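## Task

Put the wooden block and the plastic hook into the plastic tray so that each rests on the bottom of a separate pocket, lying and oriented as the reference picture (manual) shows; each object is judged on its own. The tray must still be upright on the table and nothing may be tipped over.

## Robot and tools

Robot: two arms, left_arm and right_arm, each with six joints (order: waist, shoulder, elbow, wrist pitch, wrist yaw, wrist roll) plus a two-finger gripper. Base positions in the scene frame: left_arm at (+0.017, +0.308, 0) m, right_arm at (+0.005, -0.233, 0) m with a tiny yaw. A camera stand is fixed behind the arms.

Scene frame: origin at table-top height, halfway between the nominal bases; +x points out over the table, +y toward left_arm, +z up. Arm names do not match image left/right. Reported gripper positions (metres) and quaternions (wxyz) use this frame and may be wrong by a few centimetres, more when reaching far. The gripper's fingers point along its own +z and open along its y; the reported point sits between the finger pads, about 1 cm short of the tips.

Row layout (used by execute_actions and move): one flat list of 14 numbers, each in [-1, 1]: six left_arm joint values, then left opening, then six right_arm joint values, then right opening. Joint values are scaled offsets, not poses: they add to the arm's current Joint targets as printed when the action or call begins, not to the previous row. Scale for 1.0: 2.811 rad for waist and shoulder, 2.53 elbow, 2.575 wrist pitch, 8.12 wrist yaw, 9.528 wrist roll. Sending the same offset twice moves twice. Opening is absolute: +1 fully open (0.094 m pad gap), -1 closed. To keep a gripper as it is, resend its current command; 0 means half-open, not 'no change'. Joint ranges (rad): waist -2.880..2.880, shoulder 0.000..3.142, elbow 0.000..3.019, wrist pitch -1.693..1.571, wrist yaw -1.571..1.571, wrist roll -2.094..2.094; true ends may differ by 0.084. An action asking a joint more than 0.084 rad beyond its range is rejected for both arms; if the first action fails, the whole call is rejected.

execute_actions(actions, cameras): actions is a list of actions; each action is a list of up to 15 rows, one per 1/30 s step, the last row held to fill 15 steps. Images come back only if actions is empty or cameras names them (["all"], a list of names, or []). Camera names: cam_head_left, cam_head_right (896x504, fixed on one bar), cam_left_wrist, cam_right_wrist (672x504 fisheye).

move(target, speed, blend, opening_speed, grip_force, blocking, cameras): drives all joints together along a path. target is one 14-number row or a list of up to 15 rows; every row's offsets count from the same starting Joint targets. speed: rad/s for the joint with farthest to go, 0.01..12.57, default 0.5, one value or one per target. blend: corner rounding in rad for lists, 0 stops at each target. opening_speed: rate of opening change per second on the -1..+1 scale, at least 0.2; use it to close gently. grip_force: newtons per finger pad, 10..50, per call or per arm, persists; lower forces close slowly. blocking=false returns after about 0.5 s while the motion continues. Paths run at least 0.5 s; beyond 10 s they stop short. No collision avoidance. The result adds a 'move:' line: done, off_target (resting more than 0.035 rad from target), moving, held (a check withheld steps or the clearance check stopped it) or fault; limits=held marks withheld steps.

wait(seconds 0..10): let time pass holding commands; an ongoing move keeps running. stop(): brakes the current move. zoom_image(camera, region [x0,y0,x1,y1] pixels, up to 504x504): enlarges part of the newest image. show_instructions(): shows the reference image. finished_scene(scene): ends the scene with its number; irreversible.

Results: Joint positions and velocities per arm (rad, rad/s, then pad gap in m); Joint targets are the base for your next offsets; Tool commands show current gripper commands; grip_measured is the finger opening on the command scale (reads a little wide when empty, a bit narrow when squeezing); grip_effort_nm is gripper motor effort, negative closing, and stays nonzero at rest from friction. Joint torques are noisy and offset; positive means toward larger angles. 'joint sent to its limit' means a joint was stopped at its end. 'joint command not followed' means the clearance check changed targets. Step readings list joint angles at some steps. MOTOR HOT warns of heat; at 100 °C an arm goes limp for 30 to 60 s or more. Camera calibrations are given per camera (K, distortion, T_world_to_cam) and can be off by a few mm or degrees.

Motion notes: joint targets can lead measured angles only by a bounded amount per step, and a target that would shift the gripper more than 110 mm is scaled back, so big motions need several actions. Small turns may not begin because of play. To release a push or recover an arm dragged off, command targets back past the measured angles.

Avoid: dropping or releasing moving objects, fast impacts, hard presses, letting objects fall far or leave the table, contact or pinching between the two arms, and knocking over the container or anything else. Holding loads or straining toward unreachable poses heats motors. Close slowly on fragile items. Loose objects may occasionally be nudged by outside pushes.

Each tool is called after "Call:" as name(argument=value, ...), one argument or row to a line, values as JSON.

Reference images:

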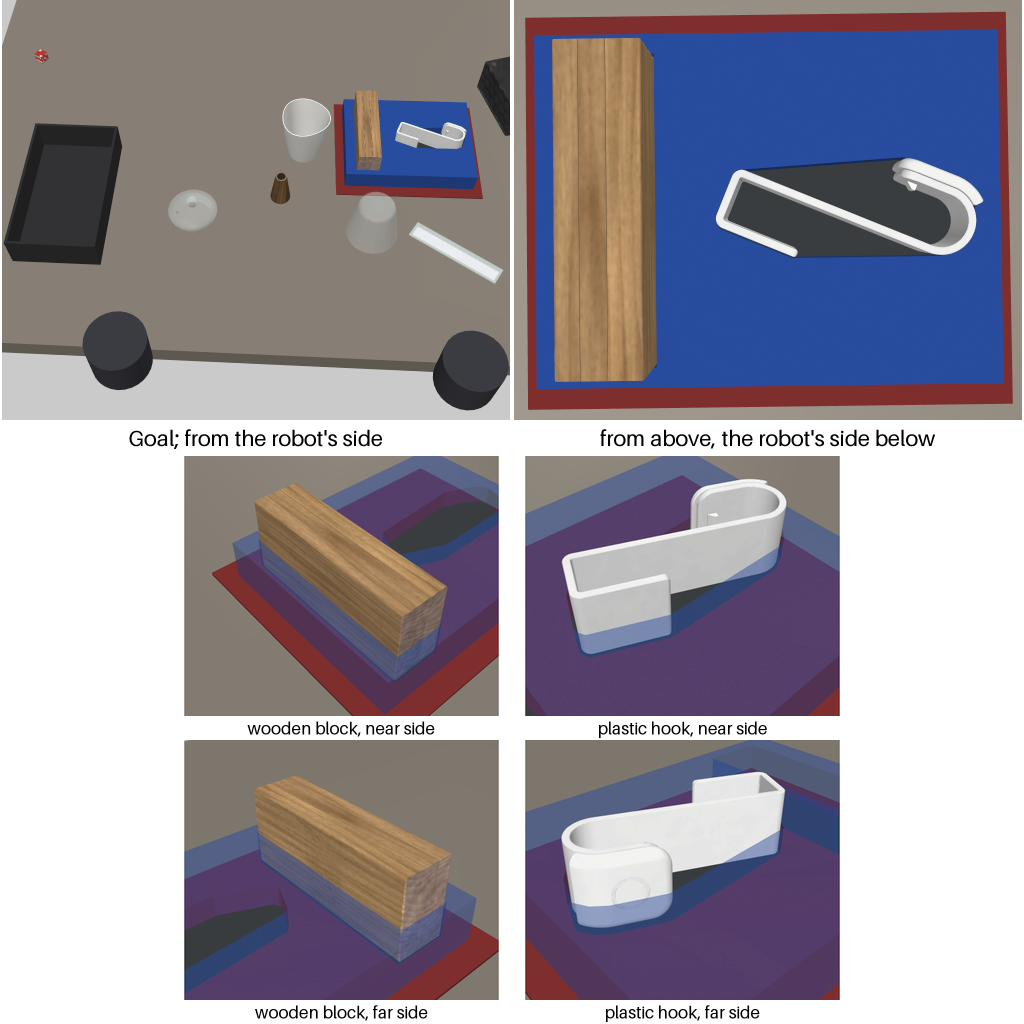

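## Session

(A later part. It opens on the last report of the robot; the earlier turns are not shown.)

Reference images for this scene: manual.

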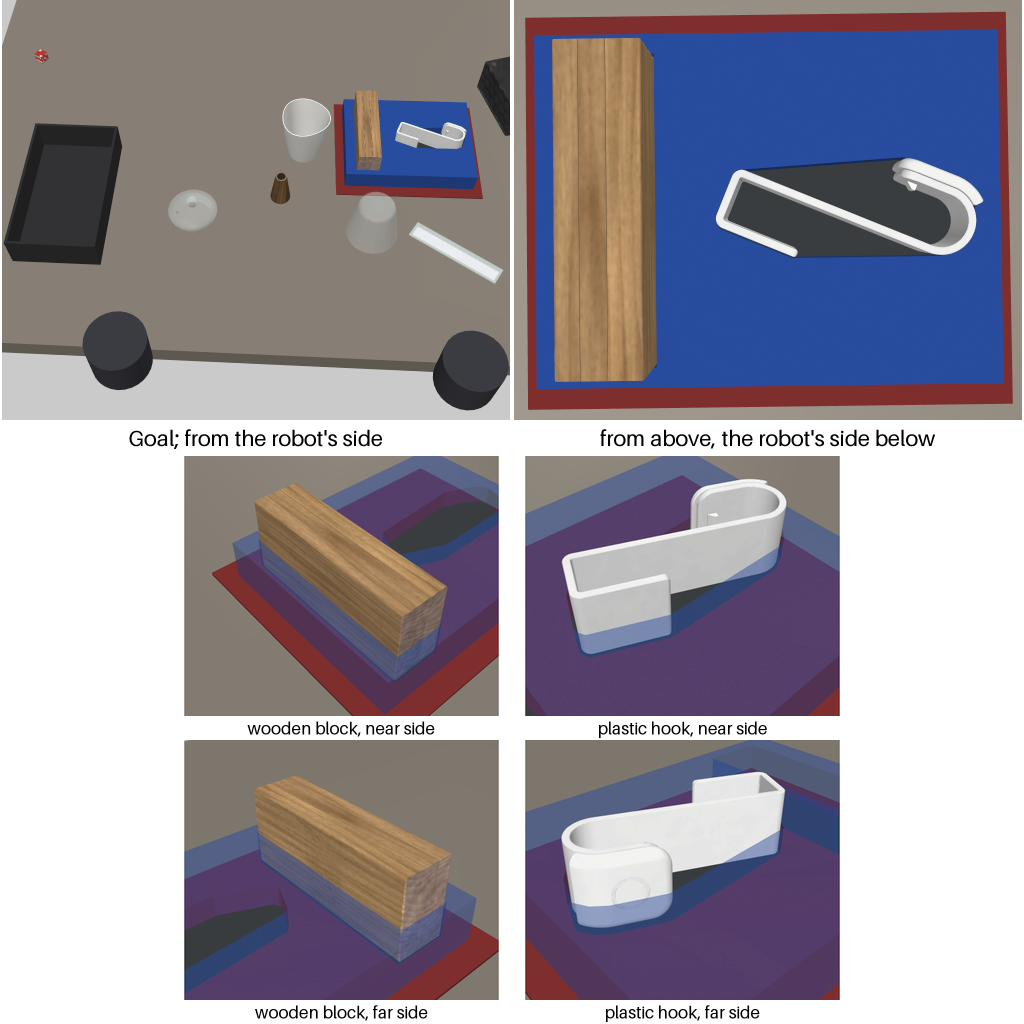

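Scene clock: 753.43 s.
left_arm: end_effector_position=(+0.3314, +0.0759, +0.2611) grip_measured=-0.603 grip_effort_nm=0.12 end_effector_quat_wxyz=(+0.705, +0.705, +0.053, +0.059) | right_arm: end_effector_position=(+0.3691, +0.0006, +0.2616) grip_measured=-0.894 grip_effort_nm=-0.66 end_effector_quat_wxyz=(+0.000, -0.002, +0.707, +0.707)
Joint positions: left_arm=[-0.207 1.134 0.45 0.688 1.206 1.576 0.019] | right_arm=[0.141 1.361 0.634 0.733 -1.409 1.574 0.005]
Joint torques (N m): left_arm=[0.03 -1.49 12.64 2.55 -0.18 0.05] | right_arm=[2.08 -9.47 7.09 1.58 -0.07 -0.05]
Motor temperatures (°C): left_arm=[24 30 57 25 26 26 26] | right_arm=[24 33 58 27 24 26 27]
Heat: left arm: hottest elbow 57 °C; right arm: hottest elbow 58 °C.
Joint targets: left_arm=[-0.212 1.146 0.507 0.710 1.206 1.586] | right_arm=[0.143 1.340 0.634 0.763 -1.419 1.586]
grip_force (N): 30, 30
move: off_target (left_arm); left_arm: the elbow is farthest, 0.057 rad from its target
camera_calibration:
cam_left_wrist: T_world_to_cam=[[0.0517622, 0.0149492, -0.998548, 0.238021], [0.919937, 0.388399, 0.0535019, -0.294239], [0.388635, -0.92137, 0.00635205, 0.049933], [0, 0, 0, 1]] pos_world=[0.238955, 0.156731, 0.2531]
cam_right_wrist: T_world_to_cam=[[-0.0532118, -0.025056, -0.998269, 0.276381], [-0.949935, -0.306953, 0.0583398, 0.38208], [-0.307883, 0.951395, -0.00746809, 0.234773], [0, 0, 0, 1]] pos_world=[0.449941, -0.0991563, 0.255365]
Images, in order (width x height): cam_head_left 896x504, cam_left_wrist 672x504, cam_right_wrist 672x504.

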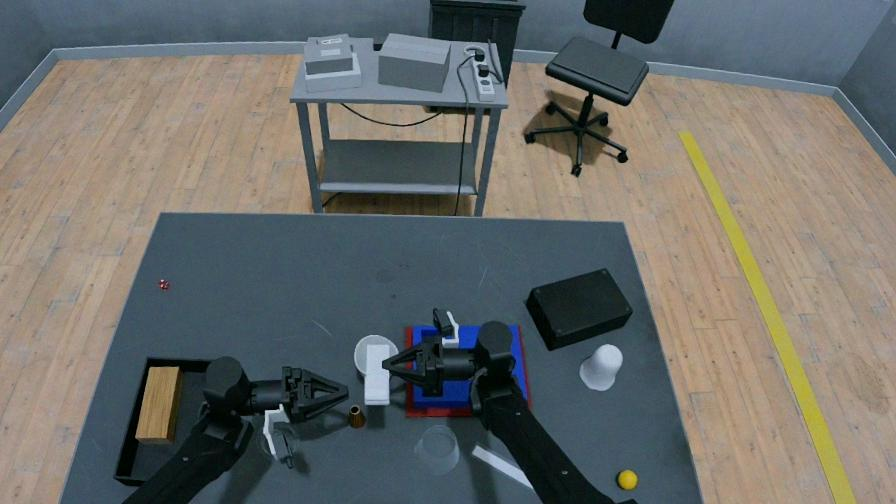

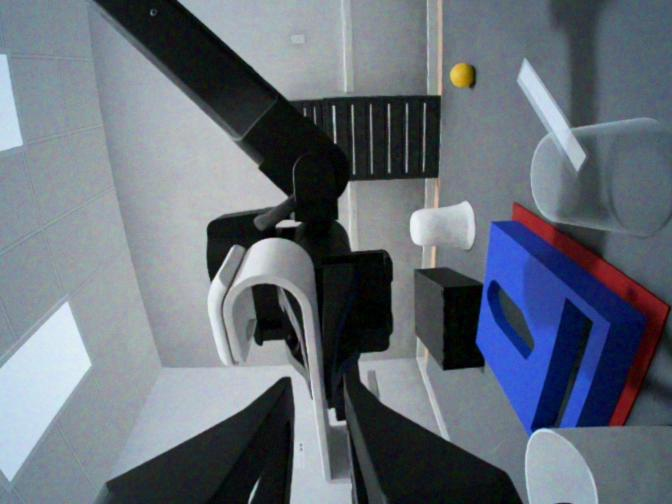

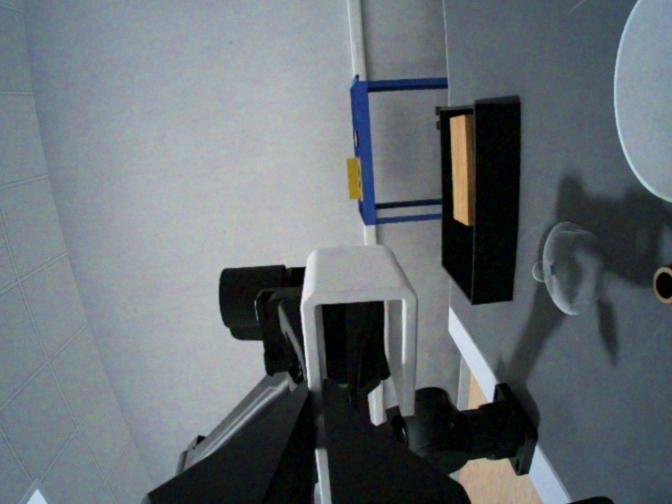

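Call:
move(
  target=[
    [-0.0466,0.0199,0.0184,0.0019,-0.0153,0,-0.6,0,0,0,0,0,0,-0.95],
    [-0.0466,0.0199,0.0184,0.0019,-0.0153,0,-0.92,0,0,0,0,0,0,-0.95],
  ],
  speed=0.15,
  grip_force=[12, 30],
  cameras=["cam_head_left", "cam_left_wrist", "cam_right_wrist"],
)

Call:
zoom_image(
  camera="cam_head_left",
  region=[230, 290, 490, 440],
)

Scene clock: 781.00 s.
left_arm: end_effector_position=(+0.3372, +0.0320, +0.2638) grip_measured=-0.871 grip_effort_nm=-0.32 end_effector_quat_wxyz=(+0.705, +0.705, +0.052, +0.053) | right_arm: end_effector_position=(+0.3695, +0.0000, +0.2617) grip_measured=-0.894 grip_effort_nm=-0.66 end_effector_quat_wxyz=(+0.005, -0.005, +0.707, +0.708)
Joint positions: left_arm=[-0.338 1.19 0.499 0.691 1.084 1.571 0.006] | right_arm=[0.139 1.361 0.634 0.735 -1.409 1.565 0.005]
Joint torques (N m): left_arm=[-0.26 -2.43 12.48 2.73 -0.16 0] | right_arm=[2.02 -9.52 7.02 1.5 -0.09 -0.03]
Motor temperatures (°C): left_arm=[24 31 57 25 26 26 26] | right_arm=[24 32 56 27 24 26 27]
Heat: left arm: hottest elbow 57 °C; right arm: hottest elbow 56 °C.
Joint targets: left_arm=[-0.343 1.201 0.553 0.715 1.082 1.586] | right_arm=[0.143 1.340 0.634 0.763 -1.419 1.586]
grip_force (N): 12, 30
move: off_target (left_arm); target 2's new numbers were sent with left_arm's elbow 0.059 rad from that target; left_arm: the elbow is farthest, 0.055 rad from its target
camera_calibration:
cam_left_wrist: T_world_to_cam=[[0.0443655, 0.0143723, -0.998912, 0.243684], [0.924459, 0.378434, 0.0465037, -0.281979], [0.378691, -0.925517, 0.00350287, 0.0114637], [0, 0, 0, 1]] pos_world=[0.245526, 0.113818, 0.256492]
cam_right_wrist: T_world_to_cam=[[-0.0425286, -0.0247473, -0.998789, 0.272726], [-0.95097, -0.305526, 0.0480626, 0.385323], [-0.306345, 0.951862, -0.0105404, 0.235676], [0, 0, 0, 1]] pos_world=[0.450227, -0.099856, 0.256361]
Images, in order (width x height): cam_head_left 896x504, cam_left_wrist 672x504, cam_right_wrist 672x504.

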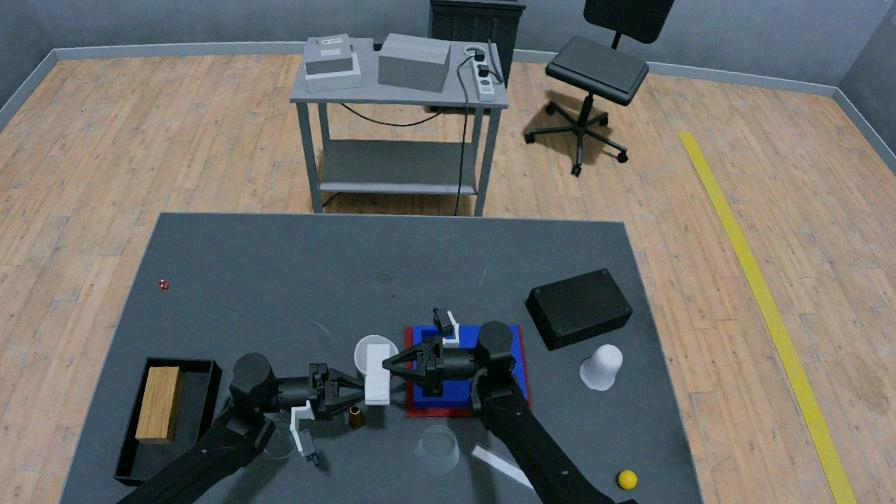

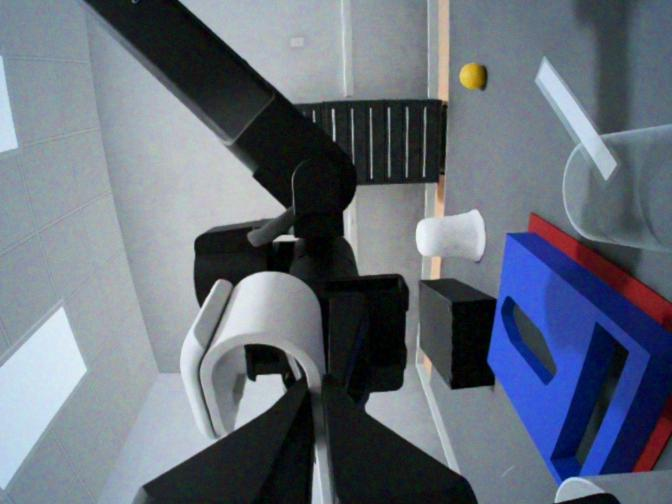

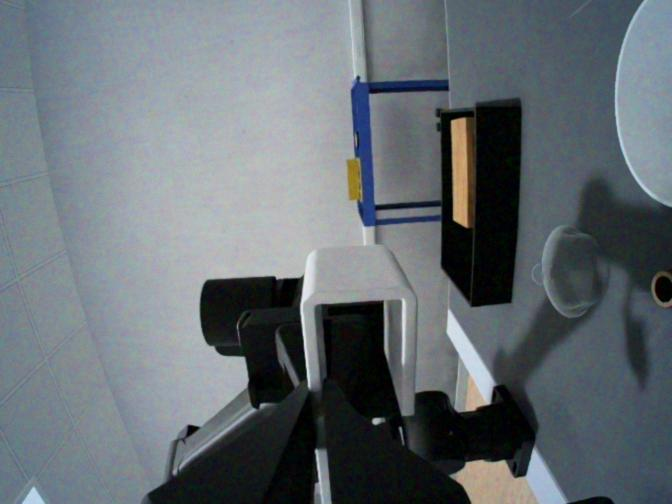

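Scaled by 1.938 from the camera's 896x504 image, which has a finer 1280x720 frame.

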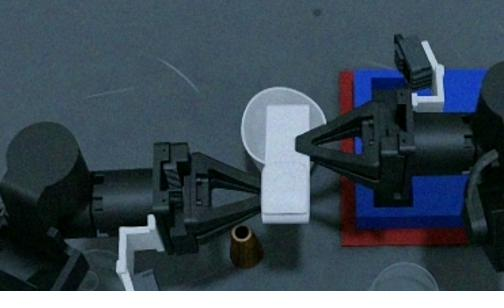

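Call:
move(
  target=[
    [0,0,0,0,0,0,-0.94,0,0,0,0,0,0,-0.95],
    [0,0,0,0,0,0,-0.94,0,0,0,-0.0097,0,0,-0.55],
    [0,0,0,0,0,0,-0.94,-0.0843,-0.0487,-0.0466,-0.0212,0,0,-0.55],
  ],
  speed=[0.1, 0.1, 0.15],
  grip_force=[30, 30],
  cameras=["cam_head_left", "cam_left_wrist"],
)

Call:
zoom_image(
  camera="cam_head_left",
  region=[230, 290, 490, 440],
)

Scene clock: 817.20 s.
left_arm: end_effector_position=(+0.3380, +0.0320, +0.2632) grip_measured=-0.884 grip_effort_nm=-0.68 end_effector_quat_wxyz=(+0.705, +0.705, +0.052, +0.055) | right_arm: end_effector_position=(+0.3651, -0.0859, +0.2618) grip_measured=-0.552 grip_effort_nm=0.12 end_effector_quat_wxyz=(+0.081, +0.080, +0.702, +0.703)
Joint positions: left_arm=[-0.338 1.191 0.499 0.691 1.081 1.576 0.005] | right_arm=[-0.091 1.223 0.516 0.712 -1.411 1.574 0.021]
Joint torques (N m): left_arm=[-0.21 -2.26 12.55 2.8 -0.19 0.03] | right_arm=[0.73 -7.77 7.2 0.39 -0.05 -0.05]
Motor temperatures (°C): left_arm=[24 31 60 25 26 26 26] | right_arm=[24 32 55 27 24 26 27]
Heat: left arm: hottest elbow 60 °C; right arm: hottest elbow 55 °C.
Joint targets: left_arm=[-0.343 1.201 0.553 0.715 1.082 1.586] | right_arm=[-0.094 1.204 0.516 0.708 -1.419 1.586]
grip_force (N): 30, 30
move: off_target (left_arm); left_arm: the elbow is farthest, 0.054 rad from its target
camera_calibration:
cam_left_wrist: T_world_to_cam=[[0.0474145, 0.0156971, -0.998752, 0.241926], [0.923125, 0.381258, 0.0498163, -0.28314], [0.381564, -0.924335, 0.00358682, 0.0101376], [0, 0, 0, 1]] pos_world=[0.246035, 0.113523, 0.255693]
Images, in order (width x height): cam_head_left 896x504, cam_left_wrist 672x504.

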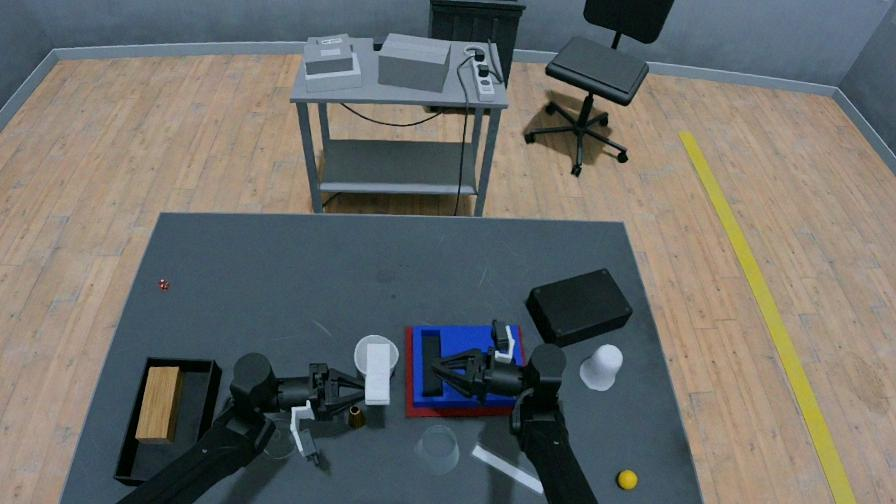

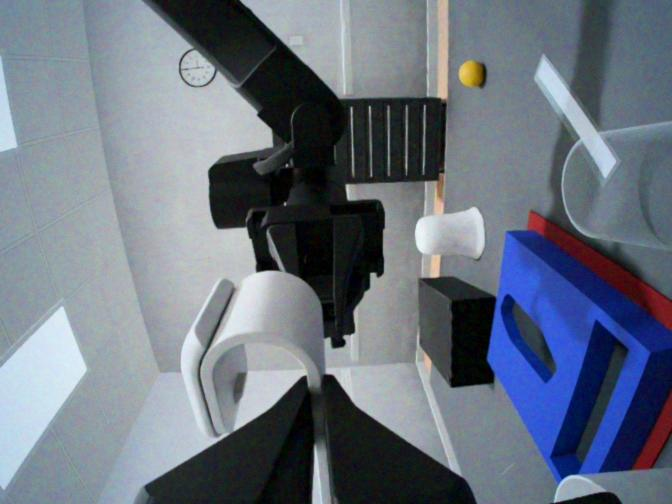

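Scaled by 1.938 from the camera's 896x504 image, which has a finer 1280x720 frame.

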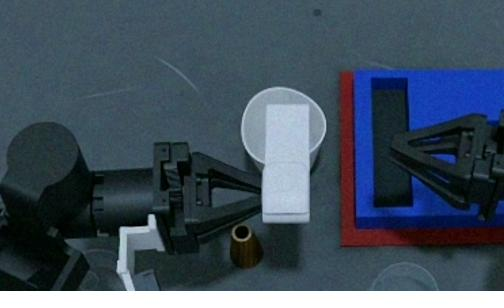

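Call:
move(
  target=[
    [0,0,0,0,0,0,-0.94,-0.3049,0.0021,0.2494,-0.8505,0.0794,-0.3406,-0.55],
    [-0.1957,0.3945,0.7166,-0.9153,-0.1499,-0.0591,-0.94,-0.3049,0.0021,0.2494,-0.8505,0.0794,-0.3406,-0.55],
  ],
  speed=[1.6, 0.8],
  cameras=["all"],
)

Scene clock: 951.33 s.
left_arm: end_effector_position=(+0.4653, -0.2164, +0.1295) grip_measured=-0.884 grip_effort_nm=-0.68 end_effector_quat_wxyz=(-0.033, +0.823, +0.564, +0.061) | right_arm: end_effector_position=(+0.2980, -0.4188, +0.2581) grip_measured=-0.552 grip_effort_nm=0.11 end_effector_quat_wxyz=(+0.357, -0.316, +0.870, +0.130)
Joint positions: left_arm=[-0.895 2.288 2.3 -1.639 -0.127 1.042 0.005] | right_arm=[-0.947 1.222 1.08 -1.479 -0.777 -1.64 0.021]
Joint torques (N m): left_arm=[0.38 -16.56 14.32 -0.03 -0.23 -0.12] | right_arm=[0.67 -8.29 13.11 -0.61 -0.18 -0.3]
Motor temperatures (°C): left_arm=[24 31 64 25 26 26 27] | right_arm=[24 29 55 27 24 26 26]
Heat: left arm: hottest elbow 64 °C; right arm: hottest elbow 55 °C.
Joint targets: left_arm=[-0.893 2.311 2.366 -1.642 -0.135 1.023] | right_arm=[-0.952 1.209 1.147 -1.482 -0.774 -1.659]
grip_force (N): 30, 30
move: off_target (left_arm, right_arm); left_arm: the elbow is farthest, 0.066 rad from its target; right_arm: the elbow is farthest, 0.067 rad from its target
camera_calibration:
cam_left_wrist: T_world_to_cam=[[-0.915192, 0.403015, -0.00118816, 0.508833], [0.373996, 0.850385, 0.370098, 0.0161897], [0.150166, 0.338266, -0.928992, 0.234108], [0, 0, 0, 1]] pos_world=[0.424471, -0.298026, 0.212097]
cam_right_wrist: T_world_to_cam=[[0.595489, -0.803068, -0.0217787, -0.51256], [-0.723081, -0.52397, -0.450122, 0.158756], [0.350068, 0.28379, -0.892701, 0.364683], [0, 0, 0, 1]] pos_world=[0.292354, -0.431931, 0.38585]

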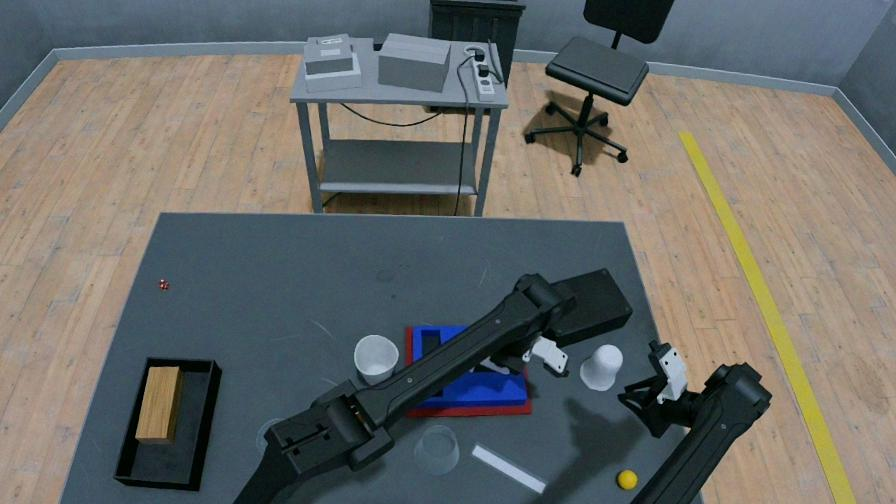

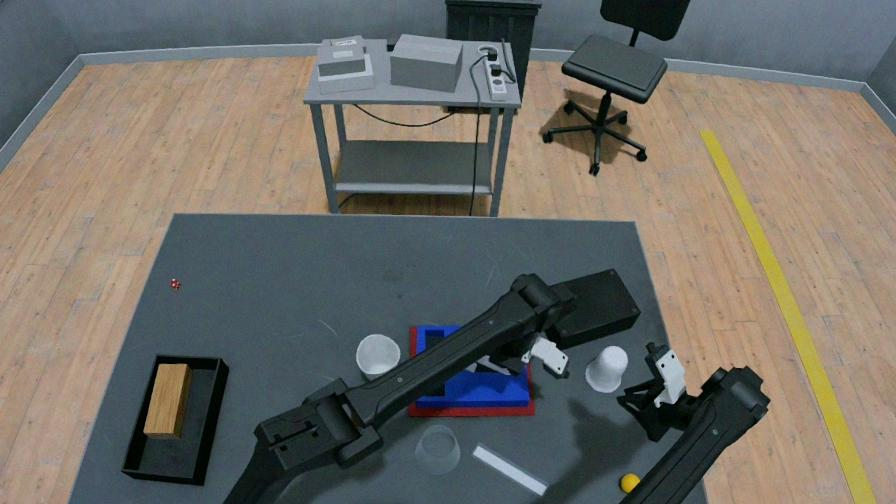

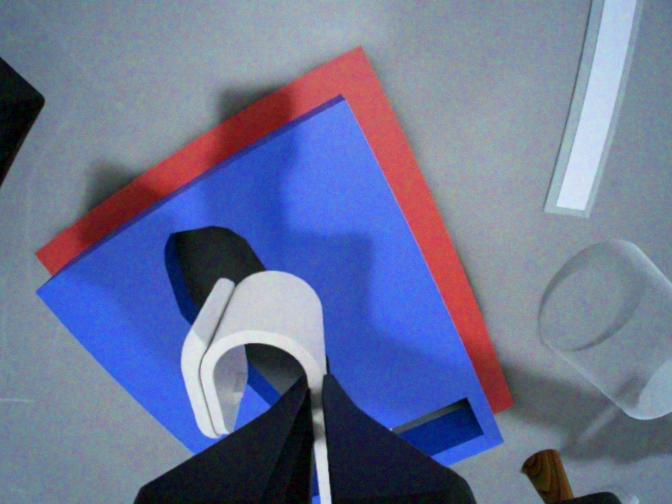

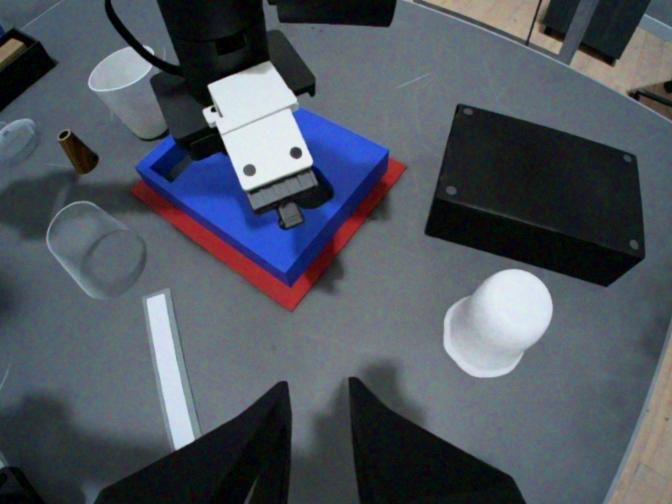

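Call:
zoom_image(
  camera="cam_left_wrist",
  region=[130, 200, 390, 430],
)

Call:
zoom_image(
  camera="cam_right_wrist",
  region=[120, 90, 420, 320],
)

Scaled by 1.938 from the camera's 672x504 image, which has a finer 960x720 frame.

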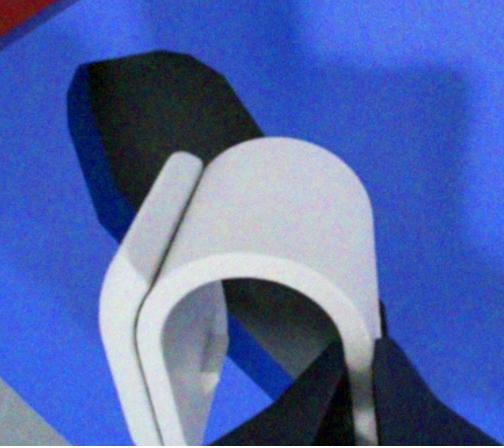

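Scaled by 1.680 from the camera's 672x504 image, which has a finer 960x720 frame.

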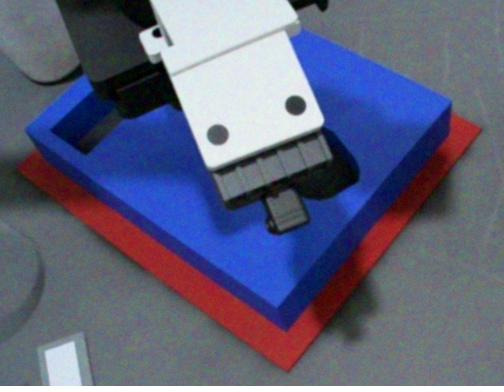

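Call:
move(
  target=[0.0075,0.0487,0.0648,-0.0179,-0.0005,0.0039,-0.94,0,0,-0.018,0,0,0,-0.55],
  speed=0.2,
  cameras=["cam_left_wrist", "cam_right_wrist"],
)

Call:
zoom_image(
  camera="cam_left_wrist",
  region=[130, 200, 390, 430],
)

Call:
zoom_image(
  camera="cam_right_wrist",
  region=[120, 90, 420, 320],
)

Scene clock: 1215.83 s.
left_arm: end_effector_position=(+0.4881, -0.2300, +0.0984) grip_measured=-0.884 grip_effort_nm=-0.68 end_effector_quat_wxyz=(-0.042, +0.820, +0.568, +0.062) | right_arm: end_effector_position=(+0.2980, -0.4188, +0.2581) grip_measured=-0.552 grip_effort_nm=0.11 end_effector_quat_wxyz=(+0.357, -0.316, +0.870, +0.130)
Joint positions: left_arm=[-0.883 2.423 2.464 -1.685 -0.131 1.042 0.005] | right_arm=[-0.947 1.222 1.08 -1.479 -0.777 -1.64 0.021]
Joint torques (N m): left_arm=[0.91 -17.38 14.3 0.12 -0.23 0.08] | right_arm=[0.67 -8.29 9.59 -0.66 -0.16 -0.3]
Motor temperatures (°C): left_arm=[24 42 74 24 26 26 28] | right_arm=[24 29 76 27 24 26 25]
Heat: left arm: hottest elbow 74 °C; right arm: hottest elbow 76 °C.
Joint targets: left_arm=[-0.872 2.448 2.530 -1.688 -0.139 1.060] | right_arm=[-0.952 1.209 1.101 -1.482 -0.774 -1.659]
grip_force (N): 30, 30
move: off_target (left_arm); left_arm: the elbow is farthest, 0.066 rad from its target
camera_calibration:
cam_left_wrist: T_world_to_cam=[[-0.919928, 0.391891, 0.0123819, 0.533577], [0.366872, 0.849198, 0.379827, 0.0330188], [0.138336, 0.353956, -0.924975, 0.215429], [0, 0, 0, 1]] pos_world=[0.448937, -0.313396, 0.180118]
cam_right_wrist: T_world_to_cam=[[0.595489, -0.803068, -0.0217787, -0.51256], [-0.723081, -0.52397, -0.450122, 0.158756], [0.350068, 0.28379, -0.892701, 0.364683], [0, 0, 0, 1]] pos_world=[0.292354, -0.431931, 0.38585]
Images, in order (width x height): cam_left_wrist 672x504, cam_right_wrist 672x504.

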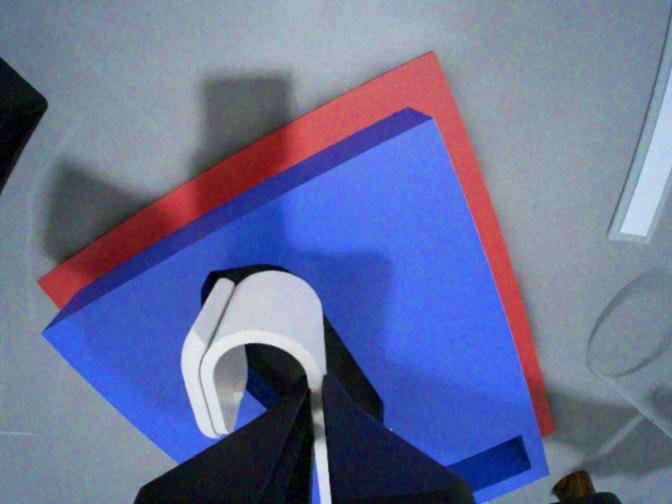

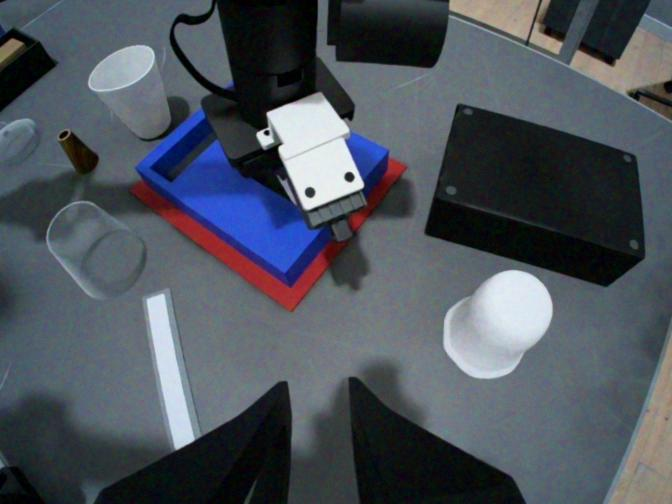

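Scaled by 1.938 from the camera's 672x504 image, which has a finer 960x720 frame.

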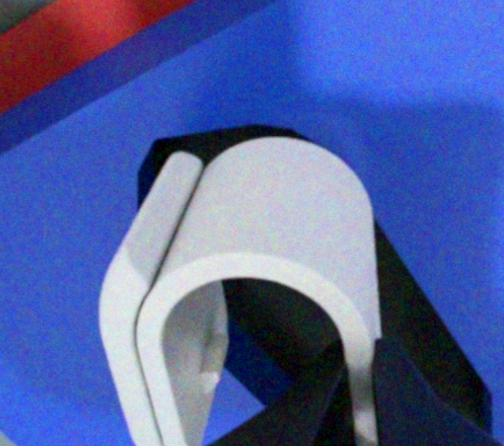

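Scaled by 1.680 from the camera's 672x504 image, which has a finer 960x720 frame.

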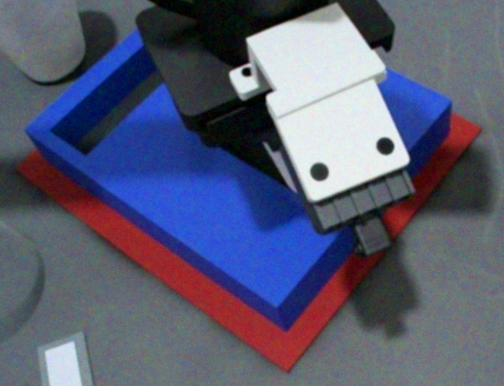

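Call:
move(
  target=[0.00285, 0, -0.0356, 0.0202, 0, 0.00084, -0.94, 0, 0, 0, 0, 0, 0, -0.55],
  speed=0.12,
  cameras=["cam_left_wrist", "cam_right_wrist"],
)

Scene clock: 1288.37 s.
left_arm: end_effector_position=(+0.4910, -0.2314, +0.0901) grip_measured=-0.884 grip_effort_nm=-0.68 end_effector_quat_wxyz=(-0.037, +0.821, +0.566, +0.063) | right_arm: end_effector_position=(+0.2980, -0.4188, +0.2581) grip_measured=-0.552 grip_effort_nm=0.11 end_effector_quat_wxyz=(+0.357, -0.316, +0.870, +0.130)
Joint positions: left_arm=[-0.881 2.423 2.442 -1.653 -0.132 1.05 0.005] | right_arm=[-0.947 1.222 1.08 -1.479 -0.777 -1.64 0.021]
Joint torques (N m): left_arm=[1.67 -17.55 8.76 1.03 -0.19 0.12] | right_arm=[0.79 -8.41 9.58 -0.65 -0.19 -0.31]
Motor temperatures (°C): left_arm=[24 42 71 24 26 26 28] | right_arm=[24 29 66 27 24 26 25]
Heat: left arm: hottest elbow 71 °C; right arm: hottest elbow 66 °C.
Joint targets: left_arm=[-0.864 2.448 2.440 -1.636 -0.139 1.068] | right_arm=[-0.952 1.209 1.101 -1.482 -0.774 -1.659]
grip_force (N): 30, 30
move: done
camera_calibration:
cam_left_wrist: T_world_to_cam=[[-0.917557, 0.397592, 0.00321912, 0.537852], [0.369446, 0.849552, 0.376526, 0.0353857], [0.146969, 0.346673, -0.926401, 0.201924], [0, 0, 0, 1]] pos_world=[0.45076, -0.31391, 0.172008]
cam_right_wrist: T_world_to_cam=[[0.595489, -0.803068, -0.0217787, -0.51256], [-0.723081, -0.52397, -0.450122, 0.158756], [0.350068, 0.28379, -0.892701, 0.364683], [0, 0, 0, 1]] pos_world=[0.292354, -0.431931, 0.38585]
Images, in order (width x height): cam_left_wrist 672x504, cam_right_wrist 672x504.

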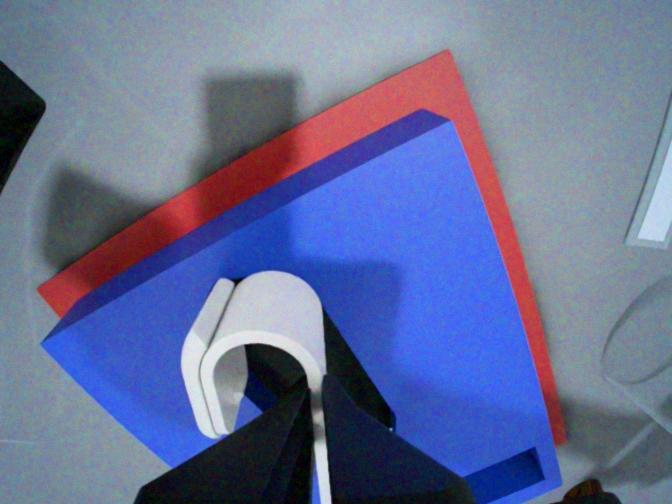

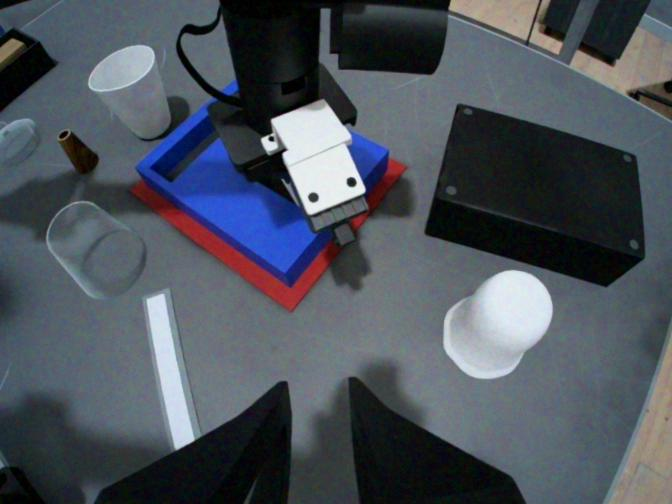

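Call:
zoom_image(
  camera="cam_left_wrist",
  region=[150, 230, 450, 504],
)

Scaled by 1.680 from the camera's 672x504 image, which has a finer 960x720 frame.

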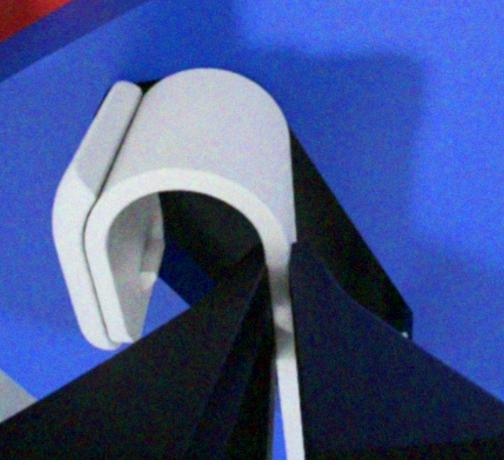

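Call:
zoom_image(
  camera="cam_left_wrist",
  region=[300, 290, 430, 440],
)

Call:
zoom_image(
  camera="cam_left_wrist",
  region=[170, 250, 340, 440],
)

Call:
zoom_image(
  camera="cam_right_wrist",
  region=[110, 70, 430, 320],
)

Scaled by 3.360 from the camera's 672x504 image, which has a finer 960x720 frame.

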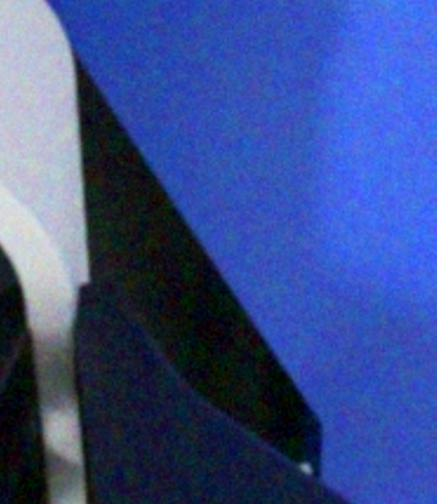

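Scaled by 2.653 from the camera's 672x504 image, which has a finer 960x720 frame.

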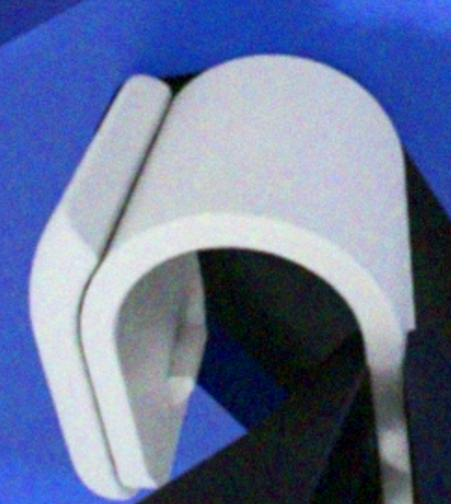

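Scaled by 1.575 from the camera's 672x504 image, which has a finer 960x720 frame.

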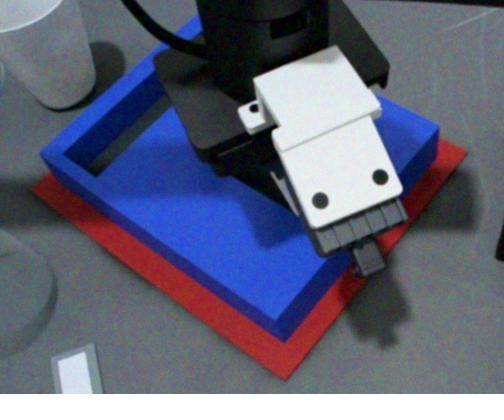

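Call:
move(
  target=[
    [0, 0, 0.0225, 0, 0, 0, -0.94, 0, 0, 0, 0, 0, 0, -0.55],
    [0.0014, 0.0082, 0.0399, -0.0202, 0.001, -0.0101, -0.94, 0, 0, 0, 0, 0, 0, -0.55],
  ],
  speed=0.15,
  blend=[0.05, 0],
  cameras=["cam_left_wrist"],
)

Call:
zoom_image(
  camera="cam_left_wrist",
  region=[170, 230, 430, 450],
)

Scene clock: 1608.77 s.
left_arm: end_effector_position=(+0.4934, -0.2277, +0.0885) grip_measured=-0.884 grip_effort_nm=-0.68 end_effector_quat_wxyz=(-0.045, +0.802, +0.592, +0.063) | right_arm: end_effector_position=(+0.2980, -0.4188, +0.2581) grip_measured=-0.552 grip_effort_nm=0.11 end_effector_quat_wxyz=(+0.357, -0.316, +0.870, +0.130)
Joint positions: left_arm=[-0.875 2.443 2.474 -1.685 -0.131 0.99 0.005] | right_arm=[-0.947 1.222 1.08 -1.479 -0.777 -1.64 0.021]
Joint torques (N m): left_arm=[1.38 -17.2 14.49 -0.05 0.11 -0.13] | right_arm=[0.62 -8.18 9.59 -0.66 -0.16 -0.3]
Motor temperatures (°C): left_arm=[24 46 61 24 26 26 28] | right_arm=[24 28 64 27 24 26 25]
Heat: left arm: hottest elbow 61 °C; right arm: hottest elbow 64 °C.
Joint targets: left_arm=[-0.860 2.471 2.541 -1.688 -0.131 0.972] | right_arm=[-0.952 1.209 1.101 -1.482 -0.774 -1.659]
grip_force (N): 30, 30
move: off_target (left_arm); blend cut to 0.0285 rad at target 1; left_arm: the elbow is farthest, 0.066 rad from its target
camera_calibration:
cam_left_wrist: T_world_to_cam=[[-0.941557, 0.336622, 0.012517, 0.535676], [0.31534, 0.867744, 0.384162, 0.0621656], [0.118456, 0.365658, -0.923181, 0.216978], [0, 0, 0, 1]] pos_world=[0.459063, -0.313604, 0.169724]
Images, in order (width x height): cam_left_wrist 672x504.

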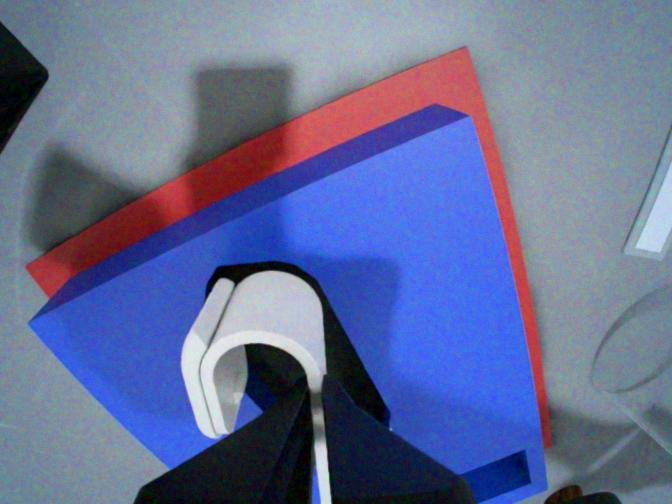

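Scaled by 1.938 from the camera's 672x504 image, which has a finer 960x720 frame.

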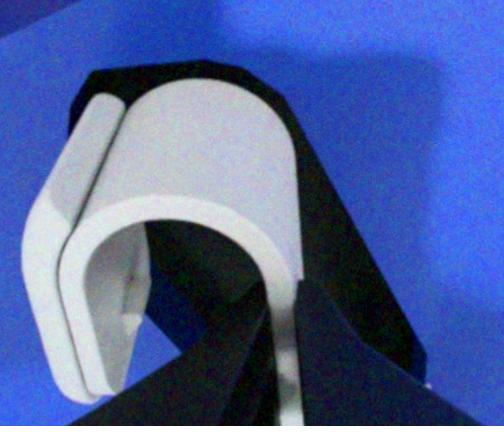

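Call:
move(
  target=[0.0018, 0.0048, 0.0075, -0.0023, 0.0015, -0.005, -0.94, 0, 0, 0, 0, 0, 0, -0.55],
  speed=0.15,
  cameras=["cam_left_wrist"],
)

Call:
zoom_image(
  camera="cam_left_wrist",
  region=[170, 230, 430, 450],
)

Scene clock: 1783.07 s.
left_arm: end_effector_position=(+0.4949, -0.2294, +0.0875) grip_measured=-0.884 grip_effort_nm=-0.68 end_effector_quat_wxyz=(-0.043, +0.788, +0.612, +0.058) | right_arm: end_effector_position=(+0.2980, -0.4188, +0.2581) grip_measured=-0.552 grip_effort_nm=0.11 end_effector_quat_wxyz=(+0.357, -0.316, +0.870, +0.130)
Joint positions: left_arm=[-0.872 2.454 2.493 -1.691 -0.118 0.944 0.005] | right_arm=[-0.947 1.222 1.08 -1.479 -0.777 -1.64 0.021]
Joint torques (N m): left_arm=[1.2 -17.32 14.34 0.21 0.13 -0.2] | right_arm=[0.62 -8.23 9.63 -0.61 -0.17 -0.32]
Motor temperatures (°C): left_arm=[24 48 77 24 26 26 28] | right_arm=[24 28 64 27 24 26 25]
Heat: left arm: hottest elbow 77 °C; right arm: hottest elbow 64 °C.
Joint targets: left_arm=[-0.855 2.484 2.560 -1.692 -0.119 0.924] | right_arm=[-0.952 1.209 1.101 -1.482 -0.774 -1.659]
joint sent to its limit (left arm) — the wrist pitch, lower limit.
grip_force (N): 30, 30
move: off_target (left_arm); left_arm: the elbow is farthest, 0.067 rad from its target
camera_calibration:
cam_left_wrist: T_world_to_cam=[[-0.957055, 0.289704, 0.0108442, 0.534717], [0.272575, 0.88647, 0.373997, 0.0898593], [0.0987354, 0.360892, -0.927366, 0.225495], [0, 0, 0, 1]] pos_world=[0.464996, -0.315946, 0.16971]
Images, in order (width x height): cam_left_wrist 672x504.

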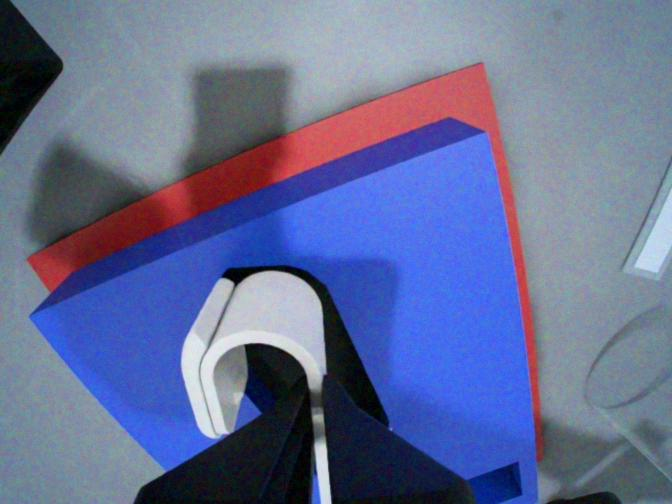

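Scaled by 1.938 from the camera's 672x504 image, which has a finer 960x720 frame.

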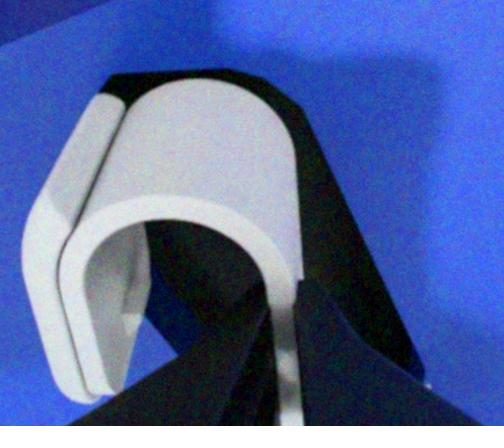

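Call:
move(
  target=[
    [-0.0018, 0, -0.03, 0.0105, -0.0014, 0.006, -0.94, 0, 0, 0, 0, 0, 0, -0.55],
    [-0.0018, 0, -0.0383, 0.0194, -0.0014, 0.006, -0.94, 0, 0, 0, 0, 0, 0, -0.55],
  ],
  speed=0.12,
  cameras=["cam_left_wrist"],
)

Call:
zoom_image(
  camera="cam_left_wrist",
  region=[170, 230, 430, 450],
)

Scene clock: 1877.27 s.
left_arm: end_effector_position=(+0.4952, -0.2285, +0.0765) grip_measured=-0.884 grip_effort_nm=-0.68 end_effector_quat_wxyz=(-0.045, +0.799, +0.597, +0.059) | right_arm: end_effector_position=(+0.2980, -0.4188, +0.2581) grip_measured=-0.552 grip_effort_nm=0.11 end_effector_quat_wxyz=(+0.357, -0.316, +0.870, +0.130)
Joint positions: left_arm=[-0.872 2.454 2.464 -1.665 -0.123 0.981 0.005] | right_arm=[-0.947 1.222 1.08 -1.479 -0.777 -1.64 0.021]
Joint torques (N m): left_arm=[1.14 -17.14 8.91 1.25 -0.21 0.01] | right_arm=[0.62 -8.29 9.63 -0.61 -0.16 -0.32]
Motor temperatures (°C): left_arm=[24 57 80 24 26 26 28] | right_arm=[24 28 64 27 24 26 25]
Heat: left arm: hottest elbow 80 °C; right arm: hottest elbow 64 °C.
Joint targets: left_arm=[-0.860 2.484 2.463 -1.642 -0.130 0.981] | right_arm=[-0.952 1.209 1.101 -1.482 -0.774 -1.659]
grip_force (N): 30, 30
move: done
camera_calibration:
cam_left_wrist: T_world_to_cam=[[-0.945677, 0.324698, 0.0163399, 0.53685], [0.306377, 0.873251, 0.378899, 0.0729857], [0.108759, 0.363323, -0.925294, 0.21047], [0, 0, 0, 1]] pos_world=[0.462435, -0.314517, 0.15832]
Images, in order (width x height): cam_left_wrist 672x504.

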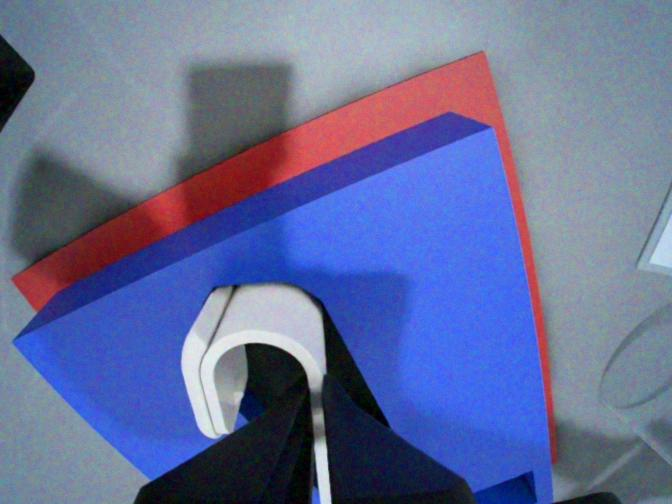

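Scaled by 1.938 from the camera's 672x504 image, which has a finer 960x720 frame.

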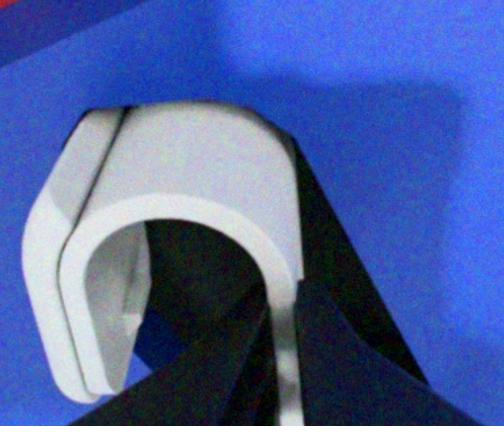

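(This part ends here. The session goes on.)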